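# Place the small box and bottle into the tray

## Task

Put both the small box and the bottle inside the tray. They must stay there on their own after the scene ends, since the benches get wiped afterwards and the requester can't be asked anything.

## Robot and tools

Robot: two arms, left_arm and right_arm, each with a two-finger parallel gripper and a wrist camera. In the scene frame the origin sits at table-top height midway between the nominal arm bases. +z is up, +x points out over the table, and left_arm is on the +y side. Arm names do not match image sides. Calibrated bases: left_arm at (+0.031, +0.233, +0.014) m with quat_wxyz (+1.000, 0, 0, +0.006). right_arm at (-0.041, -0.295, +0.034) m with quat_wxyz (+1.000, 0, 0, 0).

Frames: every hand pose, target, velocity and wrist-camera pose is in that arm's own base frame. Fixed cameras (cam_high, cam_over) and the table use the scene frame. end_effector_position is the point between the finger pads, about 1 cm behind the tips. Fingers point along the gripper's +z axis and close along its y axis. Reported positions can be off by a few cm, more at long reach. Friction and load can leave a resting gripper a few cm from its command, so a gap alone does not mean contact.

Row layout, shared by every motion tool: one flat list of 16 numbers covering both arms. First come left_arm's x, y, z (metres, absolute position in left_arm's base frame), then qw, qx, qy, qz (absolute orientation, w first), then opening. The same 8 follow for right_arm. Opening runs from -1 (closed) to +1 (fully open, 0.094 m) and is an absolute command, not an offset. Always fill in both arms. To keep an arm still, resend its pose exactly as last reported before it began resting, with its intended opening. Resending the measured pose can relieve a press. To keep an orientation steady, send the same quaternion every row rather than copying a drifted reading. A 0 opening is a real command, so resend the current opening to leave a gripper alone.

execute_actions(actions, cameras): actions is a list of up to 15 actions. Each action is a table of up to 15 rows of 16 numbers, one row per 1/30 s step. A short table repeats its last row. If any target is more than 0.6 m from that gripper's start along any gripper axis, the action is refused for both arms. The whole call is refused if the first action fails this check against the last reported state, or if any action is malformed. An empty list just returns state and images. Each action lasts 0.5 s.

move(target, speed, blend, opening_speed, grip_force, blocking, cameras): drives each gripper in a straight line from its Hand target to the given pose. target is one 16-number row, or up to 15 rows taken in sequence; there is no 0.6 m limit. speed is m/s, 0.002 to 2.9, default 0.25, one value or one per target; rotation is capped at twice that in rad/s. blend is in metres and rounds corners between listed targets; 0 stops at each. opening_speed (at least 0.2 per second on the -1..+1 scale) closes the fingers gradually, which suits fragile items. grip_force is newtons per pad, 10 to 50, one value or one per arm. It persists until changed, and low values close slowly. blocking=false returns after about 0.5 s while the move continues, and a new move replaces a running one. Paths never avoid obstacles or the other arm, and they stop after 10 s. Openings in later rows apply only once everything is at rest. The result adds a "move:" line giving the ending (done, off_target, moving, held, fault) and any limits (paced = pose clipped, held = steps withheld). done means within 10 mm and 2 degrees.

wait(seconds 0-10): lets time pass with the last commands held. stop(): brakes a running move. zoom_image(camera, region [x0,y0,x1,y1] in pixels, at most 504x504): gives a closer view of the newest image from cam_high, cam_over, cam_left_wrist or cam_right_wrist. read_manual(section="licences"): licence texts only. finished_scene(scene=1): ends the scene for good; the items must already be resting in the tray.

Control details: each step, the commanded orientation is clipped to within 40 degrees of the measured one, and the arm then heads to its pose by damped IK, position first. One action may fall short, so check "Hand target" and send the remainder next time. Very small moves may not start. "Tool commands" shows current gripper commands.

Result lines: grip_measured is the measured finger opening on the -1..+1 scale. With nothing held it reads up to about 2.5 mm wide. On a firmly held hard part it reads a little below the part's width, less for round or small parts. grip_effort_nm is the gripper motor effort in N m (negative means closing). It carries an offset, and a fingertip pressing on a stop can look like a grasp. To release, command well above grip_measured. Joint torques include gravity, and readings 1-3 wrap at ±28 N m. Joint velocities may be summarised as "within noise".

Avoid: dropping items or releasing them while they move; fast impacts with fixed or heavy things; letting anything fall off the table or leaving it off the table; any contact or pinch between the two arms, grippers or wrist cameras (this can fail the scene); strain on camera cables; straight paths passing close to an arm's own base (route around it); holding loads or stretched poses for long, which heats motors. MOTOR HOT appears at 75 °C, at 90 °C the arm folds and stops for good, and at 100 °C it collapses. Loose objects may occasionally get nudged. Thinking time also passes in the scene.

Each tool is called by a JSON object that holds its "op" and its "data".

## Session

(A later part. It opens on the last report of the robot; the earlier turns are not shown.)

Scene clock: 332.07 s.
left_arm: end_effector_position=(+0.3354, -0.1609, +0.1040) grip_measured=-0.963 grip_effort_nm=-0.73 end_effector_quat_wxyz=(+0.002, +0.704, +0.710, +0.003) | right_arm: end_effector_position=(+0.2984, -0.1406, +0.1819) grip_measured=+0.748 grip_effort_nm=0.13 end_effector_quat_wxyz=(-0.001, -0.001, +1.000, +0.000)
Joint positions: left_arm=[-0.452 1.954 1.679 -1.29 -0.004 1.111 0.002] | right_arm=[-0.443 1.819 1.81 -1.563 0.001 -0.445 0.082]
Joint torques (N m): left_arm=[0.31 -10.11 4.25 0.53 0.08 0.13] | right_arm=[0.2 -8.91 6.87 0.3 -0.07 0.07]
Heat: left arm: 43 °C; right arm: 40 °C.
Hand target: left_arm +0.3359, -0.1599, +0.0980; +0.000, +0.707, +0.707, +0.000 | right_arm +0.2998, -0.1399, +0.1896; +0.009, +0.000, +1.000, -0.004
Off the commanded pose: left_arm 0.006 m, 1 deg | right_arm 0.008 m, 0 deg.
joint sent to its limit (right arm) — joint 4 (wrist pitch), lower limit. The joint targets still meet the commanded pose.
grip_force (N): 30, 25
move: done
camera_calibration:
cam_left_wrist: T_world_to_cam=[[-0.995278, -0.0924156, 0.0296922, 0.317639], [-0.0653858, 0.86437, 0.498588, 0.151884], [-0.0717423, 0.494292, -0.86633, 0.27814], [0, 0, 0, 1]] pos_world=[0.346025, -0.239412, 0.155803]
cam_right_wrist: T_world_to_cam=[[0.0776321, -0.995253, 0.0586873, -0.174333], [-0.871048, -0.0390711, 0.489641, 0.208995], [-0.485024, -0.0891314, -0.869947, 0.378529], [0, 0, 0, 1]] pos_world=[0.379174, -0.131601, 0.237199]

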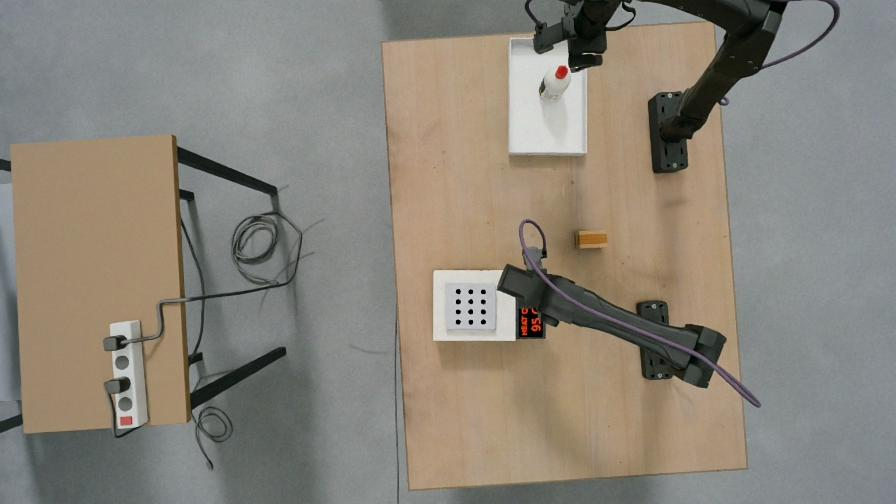

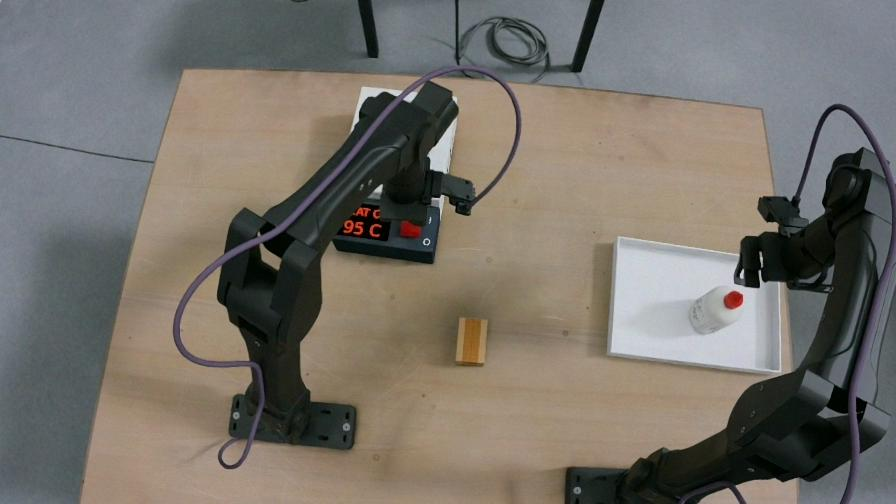

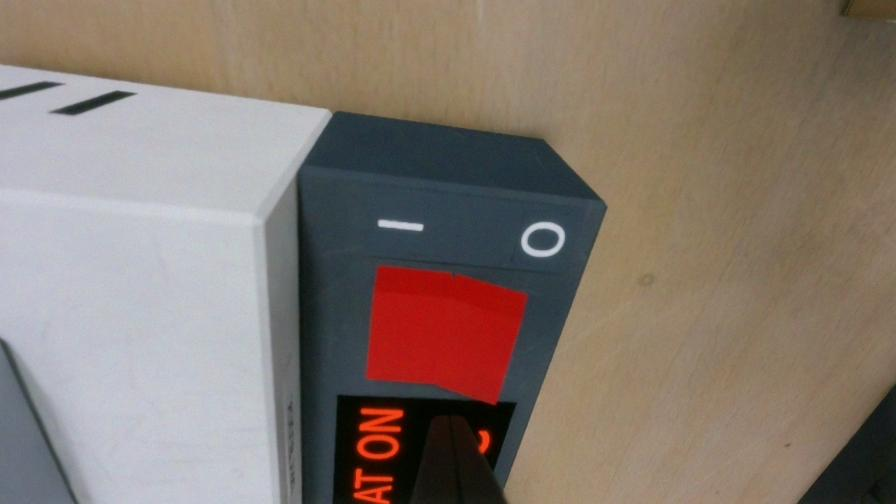

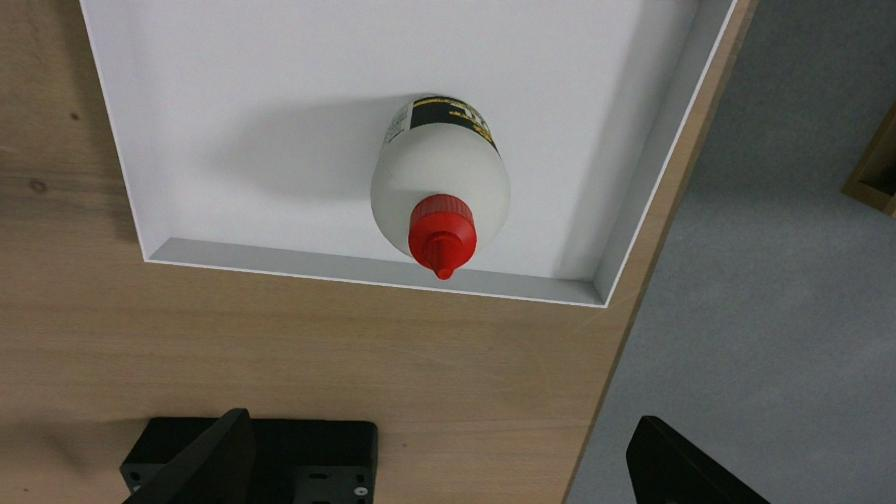

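{"op": "move", "data": {"target": [[0.321,-0.155,0.095,0,0.7071,0.7071,0,-1,0.30,-0.14,0.19,0,0,1,0,0.75],[0.321,-0.155,0.072,0,0.7071,0.7071,0,-1,0.30,-0.14,0.19,0,0,1,0,0.75]], "speed": 0.05, "cameras": ["cam_left_wrist","cam_over"]}}

Scene clock: 345.97 s.
left_arm: end_effector_position=(+0.3165, -0.1521, +0.0769) grip_measured=-0.963 grip_effort_nm=-0.73 end_effector_quat_wxyz=(-0.016, +0.704, +0.710, -0.004) | right_arm: end_effector_position=(+0.2984, -0.1406, +0.1819) grip_measured=+0.748 grip_effort_nm=0.13 end_effector_quat_wxyz=(-0.001, -0.001, +1.000, +0.000)
Joint positions: left_arm=[-0.452 1.92 1.524 -1.207 -0.002 1.111 0.002] | right_arm=[-0.443 1.819 1.81 -1.563 0.001 -0.445 0.082]
Joint torques (N m): left_arm=[0.02 -10.85 3.04 0.9 0.07 0.07] | right_arm=[0.2 -8.92 6.87 0.29 -0.07 0.07]
Heat: left arm: 42 °C; right arm: 41 °C.
Hand target: left_arm +0.3209, -0.1549, +0.0722; -0.001, +0.707, +0.707, +0.000 | right_arm +0.2998, -0.1399, +0.1896; +0.009, +0.000, +1.000, -0.004
Off the commanded pose: left_arm 0.007 m, 2 deg | right_arm 0.008 m, 0 deg.
joint sent to its limit (right arm) — joint 4 (wrist pitch), lower limit. The joint targets still meet the commanded pose.
grip_force (N): 30, 25
move: done
camera_calibration:
cam_left_wrist: T_world_to_cam=[[-0.993682, -0.093087, 0.062702, 0.297243], [-0.0478463, 0.856698, 0.513595, 0.148527], [-0.101526, 0.507349, -0.855739, 0.259573], [0, 0, 0, 1]] pos_world=[0.328825, -0.231268, 0.127206]
Images, in order (width x height): cam_over 896x504, cam_left_wrist 896x504.

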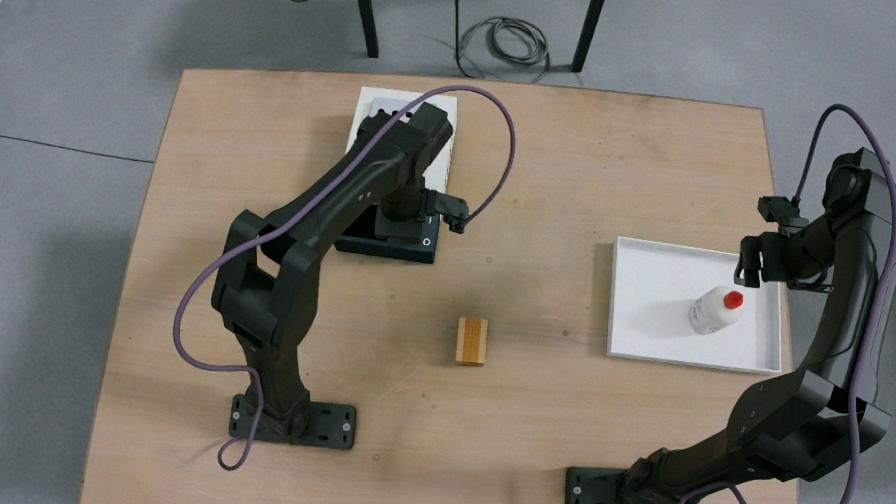

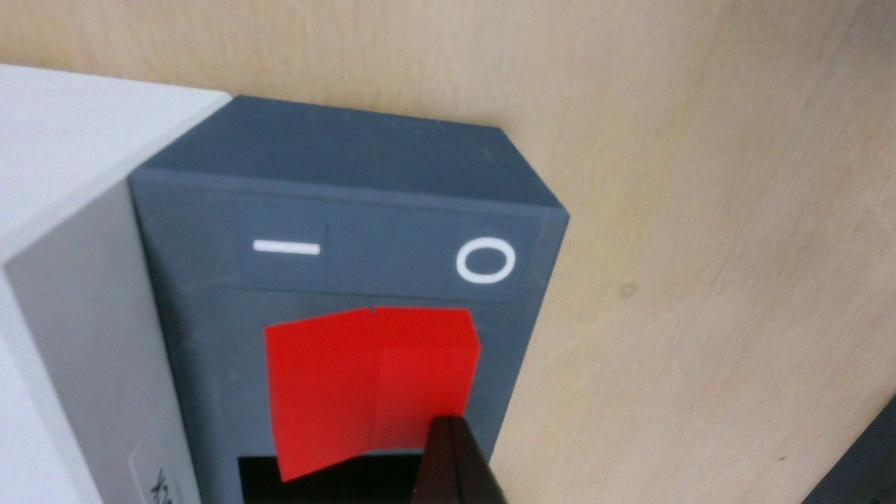

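{"op": "move", "data": {"target": [[0.318,-0.154,0.16,0,0.7071,0.7071,0,-1,0.30,-0.14,0.19,0,0,1,0,0.75],[0.27,0.05,0.22,0,0.3,0.954,0,-1,0.30,-0.05,0.18,0,0,1,0,0.75],[0.27,0.08,0.22,0,0,1,0,-1,0.235,0.246,0.10,0,0,1,0,0.75]], "speed": 0.25, "blend": 0.02}}

Scene clock: 357.73 s.
left_arm: end_effector_position=(+0.2718, +0.0796, +0.2181) grip_measured=-0.963 grip_effort_nm=-0.73 end_effector_quat_wxyz=(+0.060, +0.008, +0.998, +0.020) | right_arm: end_effector_position=(+0.2271, +0.2415, +0.0966) grip_measured=+0.748 grip_effort_nm=0.13 end_effector_quat_wxyz=(-0.010, -0.006, +1.000, -0.006)
Joint positions: left_arm=[0.279 1.549 1.649 -1.545 -0.004 0.295 0.002] | right_arm=[0.81 1.826 1.479 -1.247 -0.006 0.797 0.082]
Joint torques (N m): left_arm=[0.46 -6.27 5.87 0.47 0.03 -0.08] | right_arm=[-0.44 -7.5 7.49 0.41 0.01 0.08]
Heat: left arm: 41 °C; right arm: 40 °C.
Hand target: left_arm +0.2700, +0.0800, +0.2193; +0.057, +0.000, +0.998, +0.017 | right_arm +0.2349, +0.2459, +0.1001; +0.000, +0.000, +1.000, +0.000
Off the commanded pose: left_arm 0.003 m, 7 deg | right_arm 0.010 m, 2 deg.
joint sent to its limit (left arm) — joint 4 (wrist pitch), lower limit. The joint targets are off in orientation, not in position.
grip_force (N): 30, 25
move: off_target (left_arm)
camera_calibration:
cam_left_wrist: T_world_to_cam=[[0.0663007, -0.997782, 0.00588226, 0.0618681], [-0.919515, -0.0588088, 0.388632, 0.21258], [-0.387424, -0.0311754, -0.921374, 0.393218], [0, 0, 0, 1]] pos_world=[0.343711, 0.0864912, 0.279321]
cam_right_wrist: T_world_to_cam=[[0.0886051, -0.993718, 0.0683589, 0.212703], [-0.861225, -0.0419495, 0.506489, 0.200404], [-0.50044, -0.10375, -0.859532, 0.309873], [0, 0, 0, 1]] pos_world=[0.308819, 0.251923, 0.150304]

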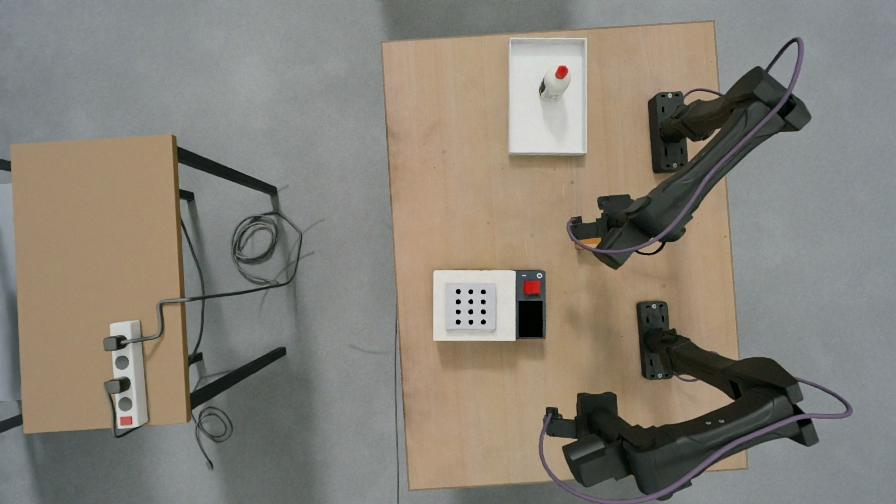

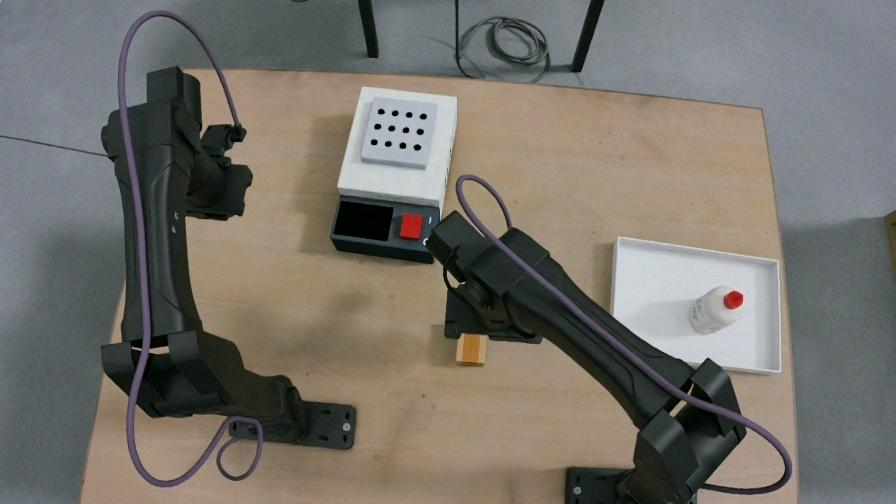

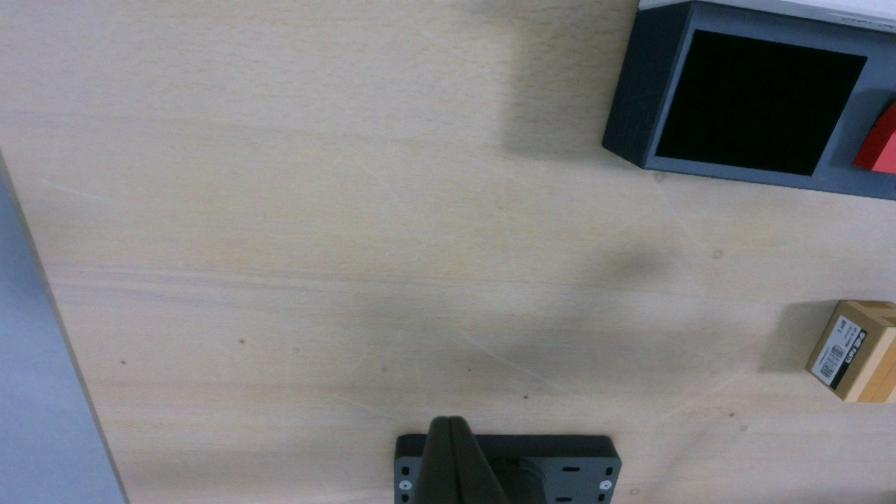

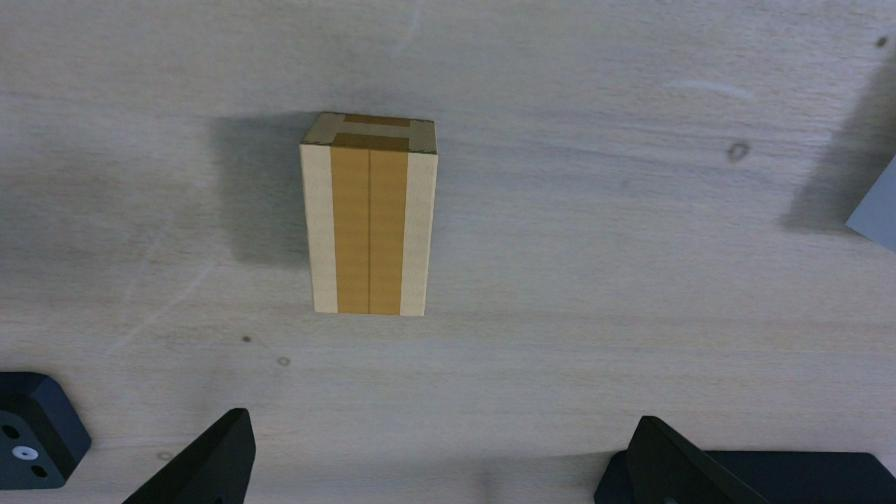

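{"op": "move", "data": {"target": [[0.27,0.08,0.22,0,0,1,0,-1,0.236,0.267,0.04,0,0,1,0,0.75],[0.27,0.08,0.22,0,0,1,0,-1,0.236,0.267,0.015,0,0,1,0,0.75]], "speed": 0.15, "cameras": ["cam_right_wrist"]}}

Scene clock: 369.43 s.
left_arm: end_effector_position=(+0.2718, +0.0796, +0.2181) grip_measured=-0.963 grip_effort_nm=-0.73 end_effector_quat_wxyz=(+0.060, +0.008, +0.998, +0.020) | right_arm: end_effector_position=(+0.2375, +0.2686, +0.0211) grip_measured=+0.748 grip_effort_nm=0.13 end_effector_quat_wxyz=(+0.002, -0.002, +1.000, +0.006)
Joint positions: left_arm=[0.279 1.549 1.649 -1.545 -0.004 0.295 0.002] | right_arm=[0.841 1.962 1.352 -0.949 -0.006 0.837 0.082]
Joint torques (N m): left_arm=[0.49 -6.15 5.83 0.47 0.06 -0.05] | right_arm=[0.18 -8.34 4.51 0.49 0.01 0.09]
Heat: left arm: 42 °C; right arm: 40 °C.
Hand target: left_arm +0.2700, +0.0800, +0.2193; +0.057, +0.000, +0.998, +0.017 | right_arm +0.2361, +0.2669, +0.0151; +0.000, +0.000, +1.000, +0.000
Off the commanded pose: left_arm 0.003 m, 7 deg | right_arm 0.006 m, 1 deg.
joint sent to its limit (left arm) — joint 4 (wrist pitch), lower limit. The joint targets are off in orientation, not in position.
grip_force (N): 30, 25
move: off_target (left_arm)
camera_calibration:
cam_right_wrist: T_world_to_cam=[[0.0789708, -0.995848, 0.0452765, 0.247221], [-0.873247, -0.0471985, 0.484987, 0.253531], [-0.480836, -0.0778374, -0.873349, 0.241648], [0, 0, 0, 1]] pos_world=[0.318065, 0.27697, 0.0768906]
Images, in order (width x height): cam_right_wrist 896x504.

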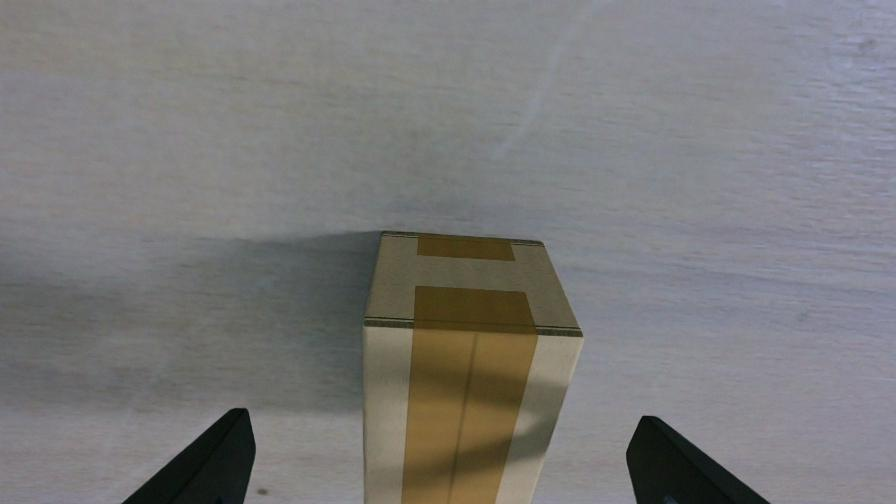

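{"op": "move", "data": {"target": [[0.27,0.08,0.22,0,0,1,0,-1,0.236,0.263,-0.014,0,0,1,0,0.75],[0.27,0.08,0.22,0,0,1,0,-1,0.236,0.263,-0.014,0,0,1,0,-0.12]], "speed": 0.06, "opening_speed": 0.6, "grip_force": 30, "cameras": ["cam_right_wrist"]}}

Scene clock: 384.63 s.
left_arm: end_effector_position=(+0.2718, +0.0796, +0.2181) grip_measured=-0.963 grip_effort_nm=-0.73 end_effector_quat_wxyz=(+0.060, +0.008, +0.998, +0.020) | right_arm: end_effector_position=(+0.2364, +0.2674, -0.0069) grip_measured=-0.047 grip_effort_nm=-0.62 end_effector_quat_wxyz=(+0.003, -0.002, +1.000, +0.008)
Joint positions: left_arm=[0.279 1.549 1.649 -1.545 -0.004 0.295 0.002] | right_arm=[0.841 1.996 1.28 -0.84 -0.006 0.837 0.045]
Joint torques (N m): left_arm=[0.36 -6.26 5.93 0.49 0.04 -0.09] | right_arm=[-0.46 -8.18 4.23 0.51 0.01 0]
Heat: left arm: 43 °C; right arm: 40 °C.
Hand target: left_arm +0.2700, +0.0800, +0.2193; +0.057, +0.000, +0.998, +0.017 | right_arm +0.2360, +0.2629, -0.0138; +0.000, +0.000, +1.000, +0.000
Off the commanded pose: left_arm 0.003 m, 7 deg | right_arm 0.008 m, 1 deg.
joint sent to its limit (left arm) — joint 4 (wrist pitch), lower limit. The joint targets are off in orientation, not in position.
grip_force (N): 30, 30
move: off_target (left_arm)
camera_calibration:
cam_right_wrist: T_world_to_cam=[[0.0788044, -0.995978, 0.0426263, 0.247397], [-0.874468, -0.0485335, 0.48265, 0.266629], [-0.47864, -0.0753103, -0.874776, 0.215396], [0, 0, 0, 1]] pos_world=[0.31676, 0.275564, 0.0491889]
Images, in order (width x height): cam_right_wrist 896x504.

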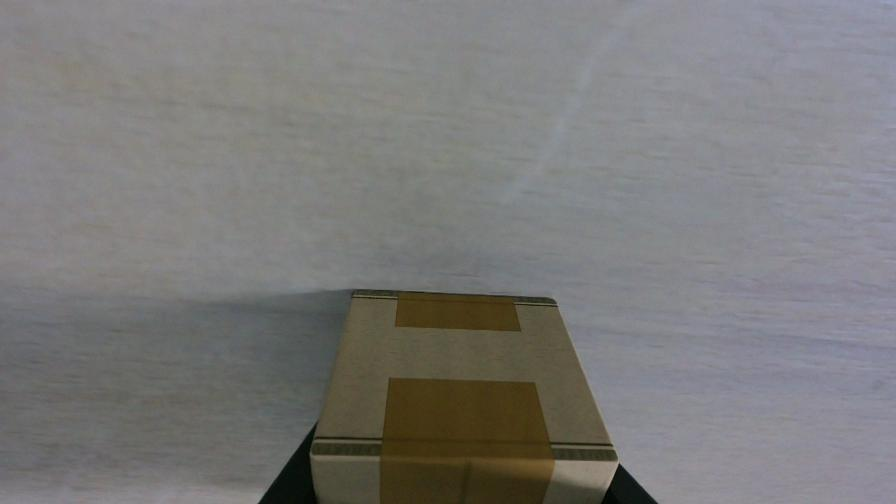

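{"op": "move", "data": {"target": [[0.27,0.08,0.22,0,0,1,0,-1,0.236,0.263,0.14,0,0,1,0,-0.12],[0.27,0.08,0.22,0,0,1,0,-1,0.295,-0.03,0.14,0,0,1,0,-0.12],[0.27,0.08,0.22,0,0,1,0,-1,0.295,-0.03,0.06,0,0,1,0,-0.12]], "speed": 0.2, "blend": 0.03}}

Scene clock: 400.00 s.
left_arm: end_effector_position=(+0.2718, +0.0796, +0.2181) grip_measured=-0.963 grip_effort_nm=-0.73 end_effector_quat_wxyz=(+0.060, +0.008, +0.998, +0.020) | right_arm: end_effector_position=(+0.2950, -0.0289, +0.0624) grip_measured=-0.048 grip_effort_nm=-0.64 end_effector_quat_wxyz=(+0.000, +0.001, +1.000, +0.001)
Joint positions: left_arm=[0.279 1.549 1.649 -1.545 -0.004 0.295 0.002] | right_arm=[-0.102 1.699 1.188 -1.061 -0.001 -0.099 0.045]
Joint torques (N m): left_arm=[0.58 -6.15 5.9 0.48 0.05 -0.08] | right_arm=[-0.32 -6.76 4.85 0.5 -0.04 -0.05]
Heat: left arm: 44 °C; right arm: 39 °C.
Hand target: left_arm +0.2700, +0.0800, +0.2193; +0.057, +0.000, +0.998, +0.017 | right_arm +0.2950, -0.0299, +0.0600; +0.000, +0.000, +1.000, +0.000
Off the commanded pose: left_arm 0.003 m, 7 deg | right_arm 0.003 m, 0 deg.
joint sent to its limit (left arm) — joint 4 (wrist pitch), lower limit. The joint targets are off in orientation, not in position.
grip_force (N): 30, 30
move: off_target (left_arm)
camera_calibration:
cam_left_wrist: T_world_to_cam=[[0.0666527, -0.997758, 0.00595237, 0.0617244], [-0.919489, -0.0591056, 0.388646, 0.212593], [-0.387423, -0.0313774, -0.921368, 0.393233], [0, 0, 0, 1]] pos_world=[0.34371, 0.0864901, 0.279321]
cam_right_wrist: T_world_to_cam=[[0.0726852, -0.995751, 0.0565326, -0.0542977], [-0.87156, -0.0358588, 0.488975, 0.269125], [-0.484871, -0.0848128, -0.870464, 0.283094], [0, 0, 0, 1]] pos_world=[0.375769, -0.0204065, 0.117898]

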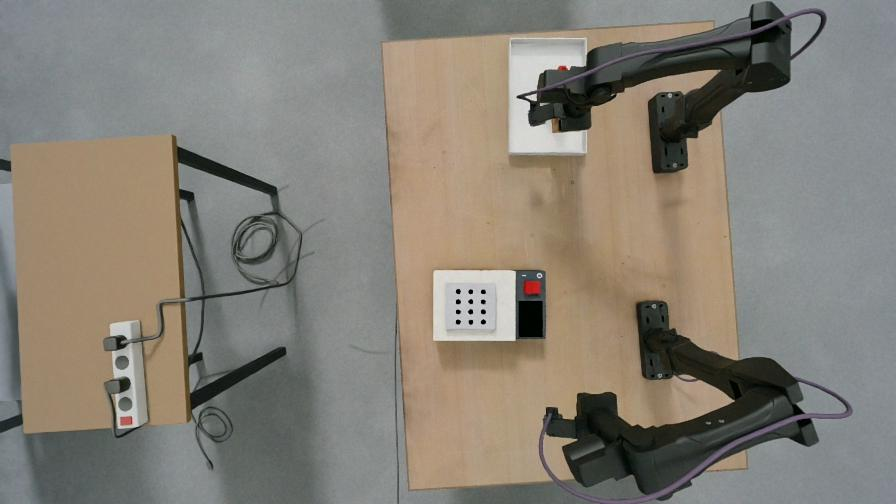

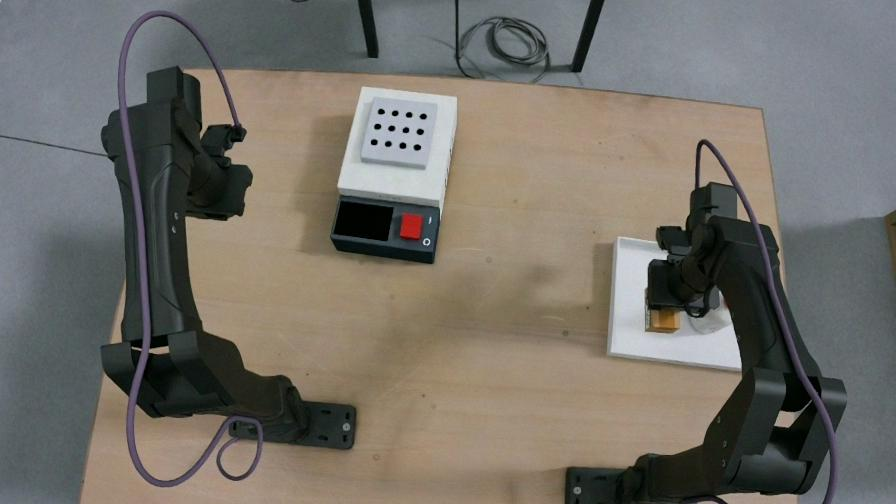

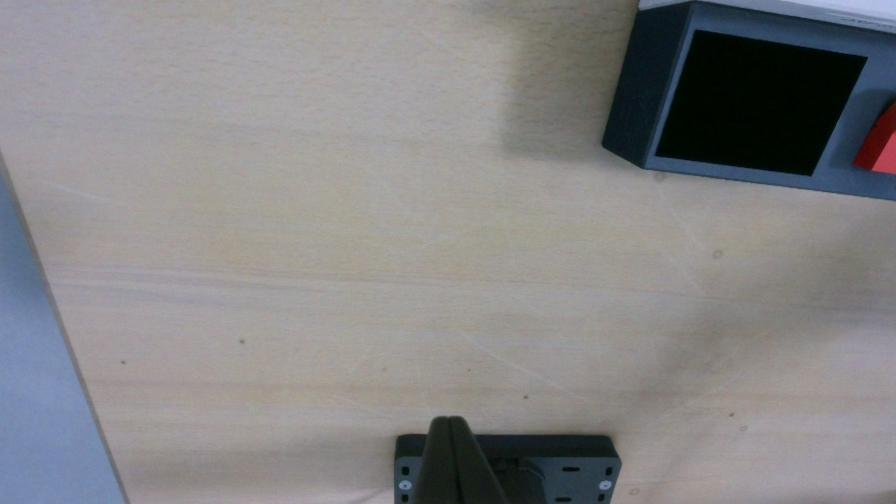

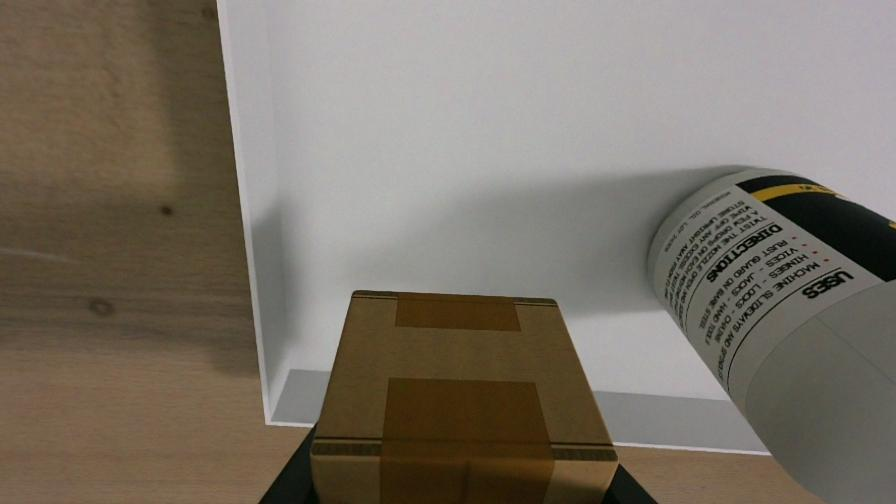

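{"op": "move", "data": {"target": [[0.27,0.08,0.22,0,0,1,0,-1,0.303,-0.034,0.02,0,0,1,0,-0.12],[0.27,0.08,0.22,0,0,1,0,-1,0.303,-0.034,-0.007,0,0,1,0,-0.12]], "speed": [0.1,0.03], "cameras": ["cam_right_wrist","cam_over"]}}

Scene clock: 413.13 s.
left_arm: end_effector_position=(+0.2718, +0.0796, +0.2181) grip_measured=-0.963 grip_effort_nm=-0.73 end_effector_quat_wxyz=(+0.060, +0.008, +0.998, +0.020) | right_arm: end_effector_position=(+0.3056, -0.0323, -0.0016) grip_measured=-0.048 grip_effort_nm=-0.65 end_effector_quat_wxyz=(+0.005, +0.000, +1.000, +0.000)
Joint positions: left_arm=[0.279 1.549 1.649 -1.545 -0.004 0.295 0.002] | right_arm=[-0.109 1.824 1.064 -0.801 -0.001 -0.109 0.045]
Joint torques (N m): left_arm=[0.44 -6.06 5.86 0.46 0.06 -0.08] | right_arm=[-0.57 -6.74 4.16 0.52 -0.04 -0.06]
Heat: left arm: 44 °C; right arm: 40 °C.
Hand target: left_arm +0.2700, +0.0800, +0.2193; +0.057, +0.000, +0.998, +0.017 | right_arm +0.3029, -0.0339, -0.0069; +0.000, +0.000, +1.000, +0.000
Off the commanded pose: left_arm 0.003 m, 7 deg | right_arm 0.006 m, 1 deg.
joint sent to its limit (left arm) — joint 4 (wrist pitch), lower limit. The joint targets are off in orientation, not in position.
grip_force (N): 30, 30
move: off_target (left_arm)
camera_calibration:
cam_right_wrist: T_world_to_cam=[[0.0743465, -0.99552, 0.05842, -0.0553744], [-0.876665, -0.037323, 0.479651, 0.31119], [-0.475322, -0.0868752, -0.875512, 0.229153], [0, 0, 0, 1]] pos_world=[0.385848, -0.023604, 0.0545988]
Images, in order (width x height): cam_over 896x504, cam_right_wrist 896x504.

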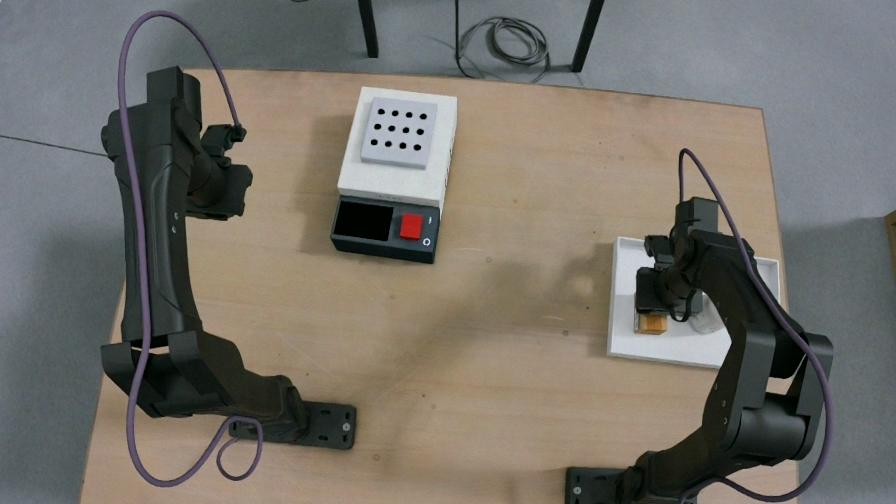

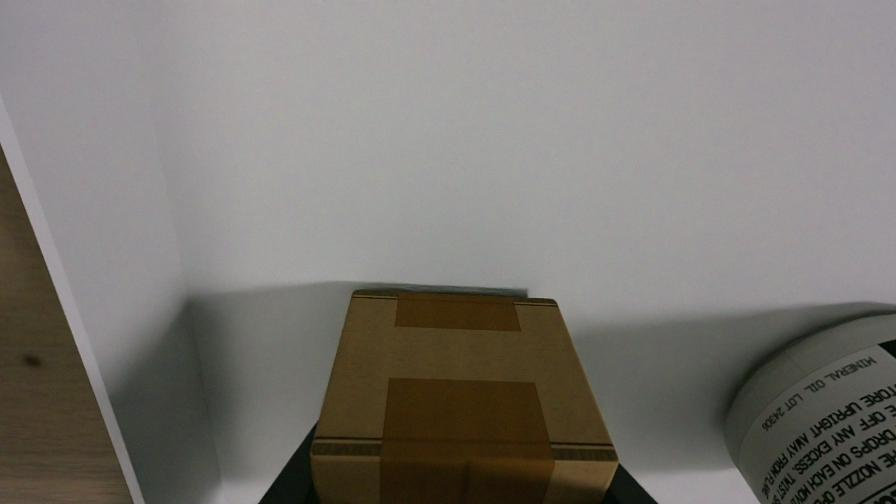

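Almost down; a bit lower, then open modestly.

{"op": "move", "data": {"target": [0.27,0.08,0.22,0,0,1,0,-1,0.301,-0.036,-0.015,0,0,1,0,-0.12], "speed": 0.02, "cameras": ["cam_right_wrist"]}}

Scene clock: 430.13 s.
left_arm: end_effector_position=(+0.2718, +0.0796, +0.2181) grip_measured=-0.963 grip_effort_nm=-0.73 end_effector_quat_wxyz=(+0.060, +0.008, +0.998, +0.020) | right_arm: end_effector_position=(+0.3051, -0.0337, -0.0056) grip_measured=-0.048 grip_effort_nm=-0.65 end_effector_quat_wxyz=(+0.006, +0.000, +1.000, +0.000)
Joint positions: left_arm=[0.279 1.549 1.649 -1.545 -0.004 0.295 0.002] | right_arm=[-0.114 1.828 1.051 -0.781 -0.001 -0.114 0.045]
Joint torques (N m): left_arm=[0.43 -6.13 5.89 0.46 0.05 -0.05] | right_arm=[-0.8 -6.19 3.38 0.67 -0.04 -0.08]
Heat: left arm: 44 °C; right arm: 39 °C.
Hand target: left_arm +0.2700, +0.0800, +0.2193; +0.057, +0.000, +0.998, +0.017 | right_arm +0.3008, -0.0359, -0.0147; +0.000, +0.000, +1.000, +0.000
Off the commanded pose: left_arm 0.003 m, 7 deg | right_arm 0.011 m, 1 deg.
joint sent to its limit (left arm) — joint 4 (wrist pitch), lower limit. The joint targets are off in orientation, not in position.
grip_force (N): 30, 30
move: off_target (left_arm, right_arm)
camera_calibration:
cam_right_wrist: T_world_to_cam=[[0.0745057, -0.995472, 0.0590281, -0.0564961], [-0.878065, -0.0374295, 0.477074, 0.312918], [-0.472705, -0.0873753, -0.876878, 0.224603], [0, 0, 0, 1]] pos_world=[0.385142, -0.0249032, 0.0509992]
Images, in order (width x height): cam_right_wrist 896x504.

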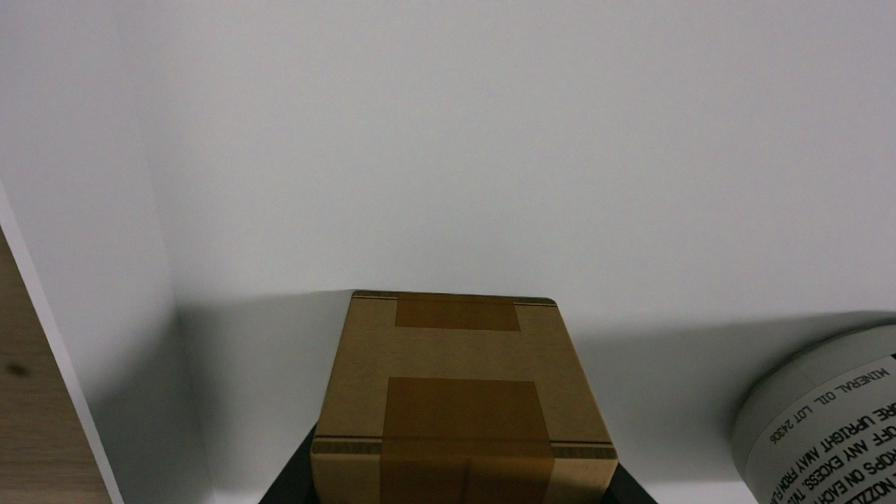

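{"op": "move", "data": {"target": [[0.27,0.08,0.22,0,0,1,0,-1,0.301,-0.036,-0.011,0,0,1,0,-0.12],[0.27,0.08,0.22,0,0,1,0,-1,0.301,-0.036,-0.011,0,0,1,0,0.25],[0.27,0.08,0.22,0,0,1,0,-1,0.301,-0.036,0.16,0,0,1,0,0.25]], "speed": 0.12, "opening_speed": 0.5}}

Scene clock: 440.97 s.
left_arm: end_effector_position=(+0.2718, +0.0796, +0.2181) grip_measured=-0.963 grip_effort_nm=-0.73 end_effector_quat_wxyz=(+0.060, +0.008, +0.998, +0.020) | right_arm: end_effector_position=(+0.2982, -0.0337, +0.1499) grip_measured=+0.248 grip_effort_nm=0.13 end_effector_quat_wxyz=(-0.015, +0.000, +1.000, +0.002)
Joint positions: left_arm=[0.279 1.549 1.649 -1.545 -0.004 0.295 0.002] | right_arm=[-0.117 1.71 1.55 -1.441 -0.001 -0.117 0.059]
Joint torques (N m): left_arm=[0.44 -6.04 5.83 0.51 0.07 -0.1] | right_arm=[-0.57 -8.53 7.3 0.25 -0.04 -0.06]
Heat: left arm: 44 °C; right arm: 39 °C.
Hand target: left_arm +0.2700, +0.0800, +0.2193; +0.057, +0.000, +0.998, +0.017 | right_arm +0.3008, -0.0359, +0.1599; +0.000, +0.000, +1.000, +0.000
Off the commanded pose: left_arm 0.003 m, 7 deg | right_arm 0.011 m, 2 deg.
joint sent to its limit (left arm) — joint 4 (wrist pitch), lower limit. The joint targets are off in orientation, not in position.
grip_force (N): 30, 30
move: off_target (left_arm, right_arm)
camera_calibration:
cam_left_wrist: T_world_to_cam=[[0.0666527, -0.997758, 0.00595237, 0.0617244], [-0.919489, -0.0591056, 0.388646, 0.212593], [-0.387423, -0.0313774, -0.921368, 0.393233], [0, 0, 0, 1]] pos_world=[0.34371, 0.0864901, 0.279321]
cam_right_wrist: T_world_to_cam=[[0.076929, -0.99574, 0.0508342, -0.0647017], [-0.856682, -0.03993, 0.514297, 0.220728], [-0.510076, -0.0831131, -0.856104, 0.365753], [0, 0, 0, 1]] pos_world=[0.380633, -0.0252135, 0.202892]

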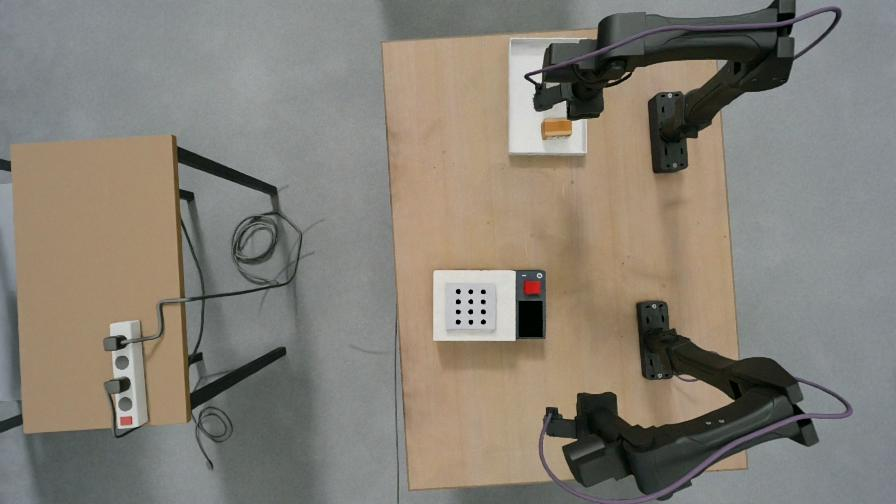

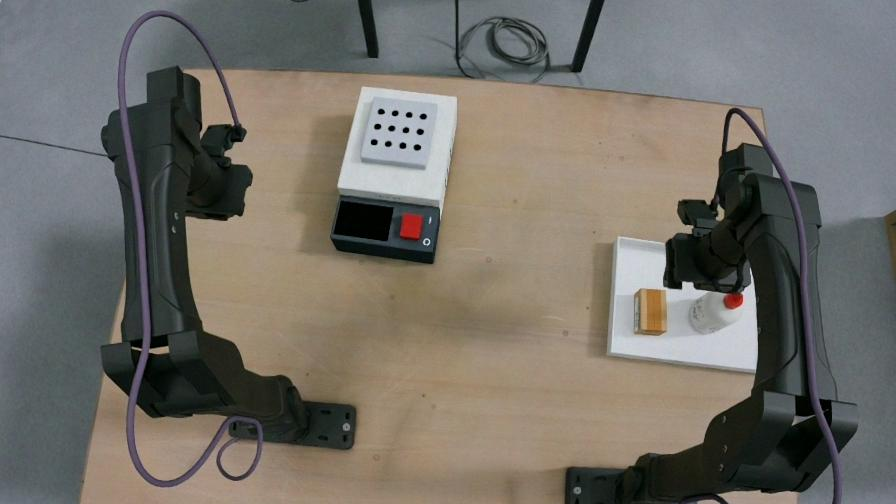

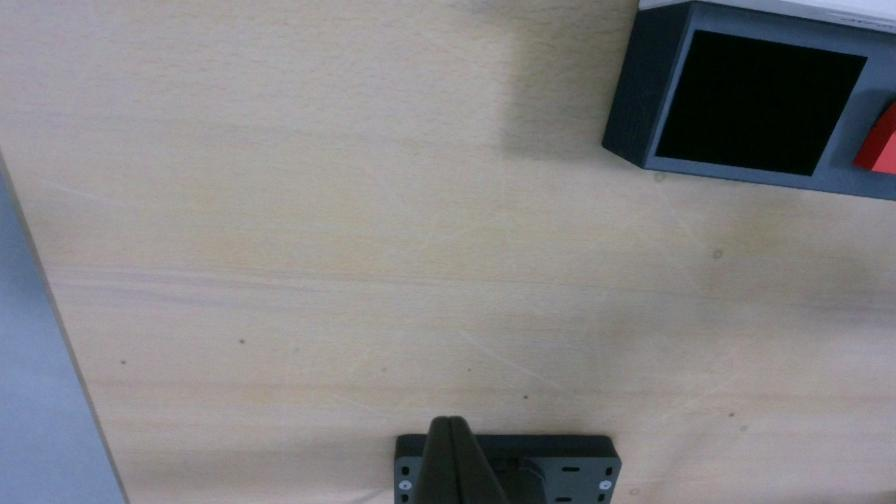

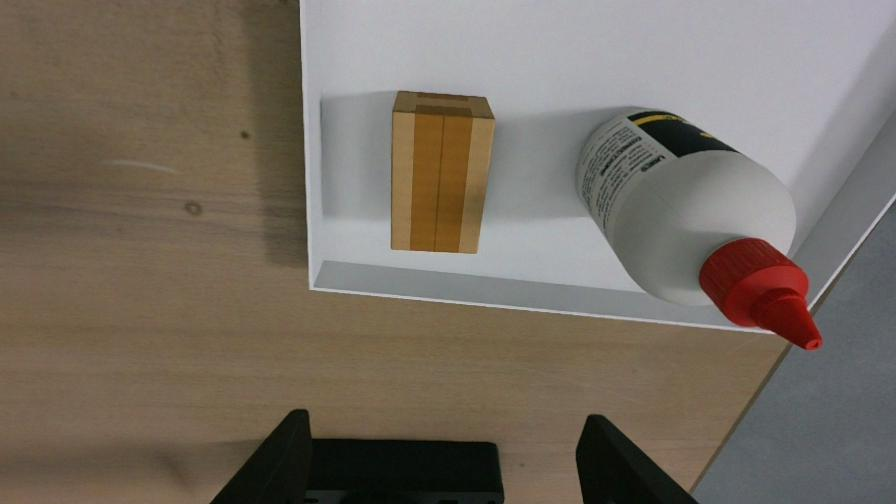

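Both items are in the tray, and the heater is off.

{"op": "finished_scene", "data": {}}

The scene is finished: the task was done.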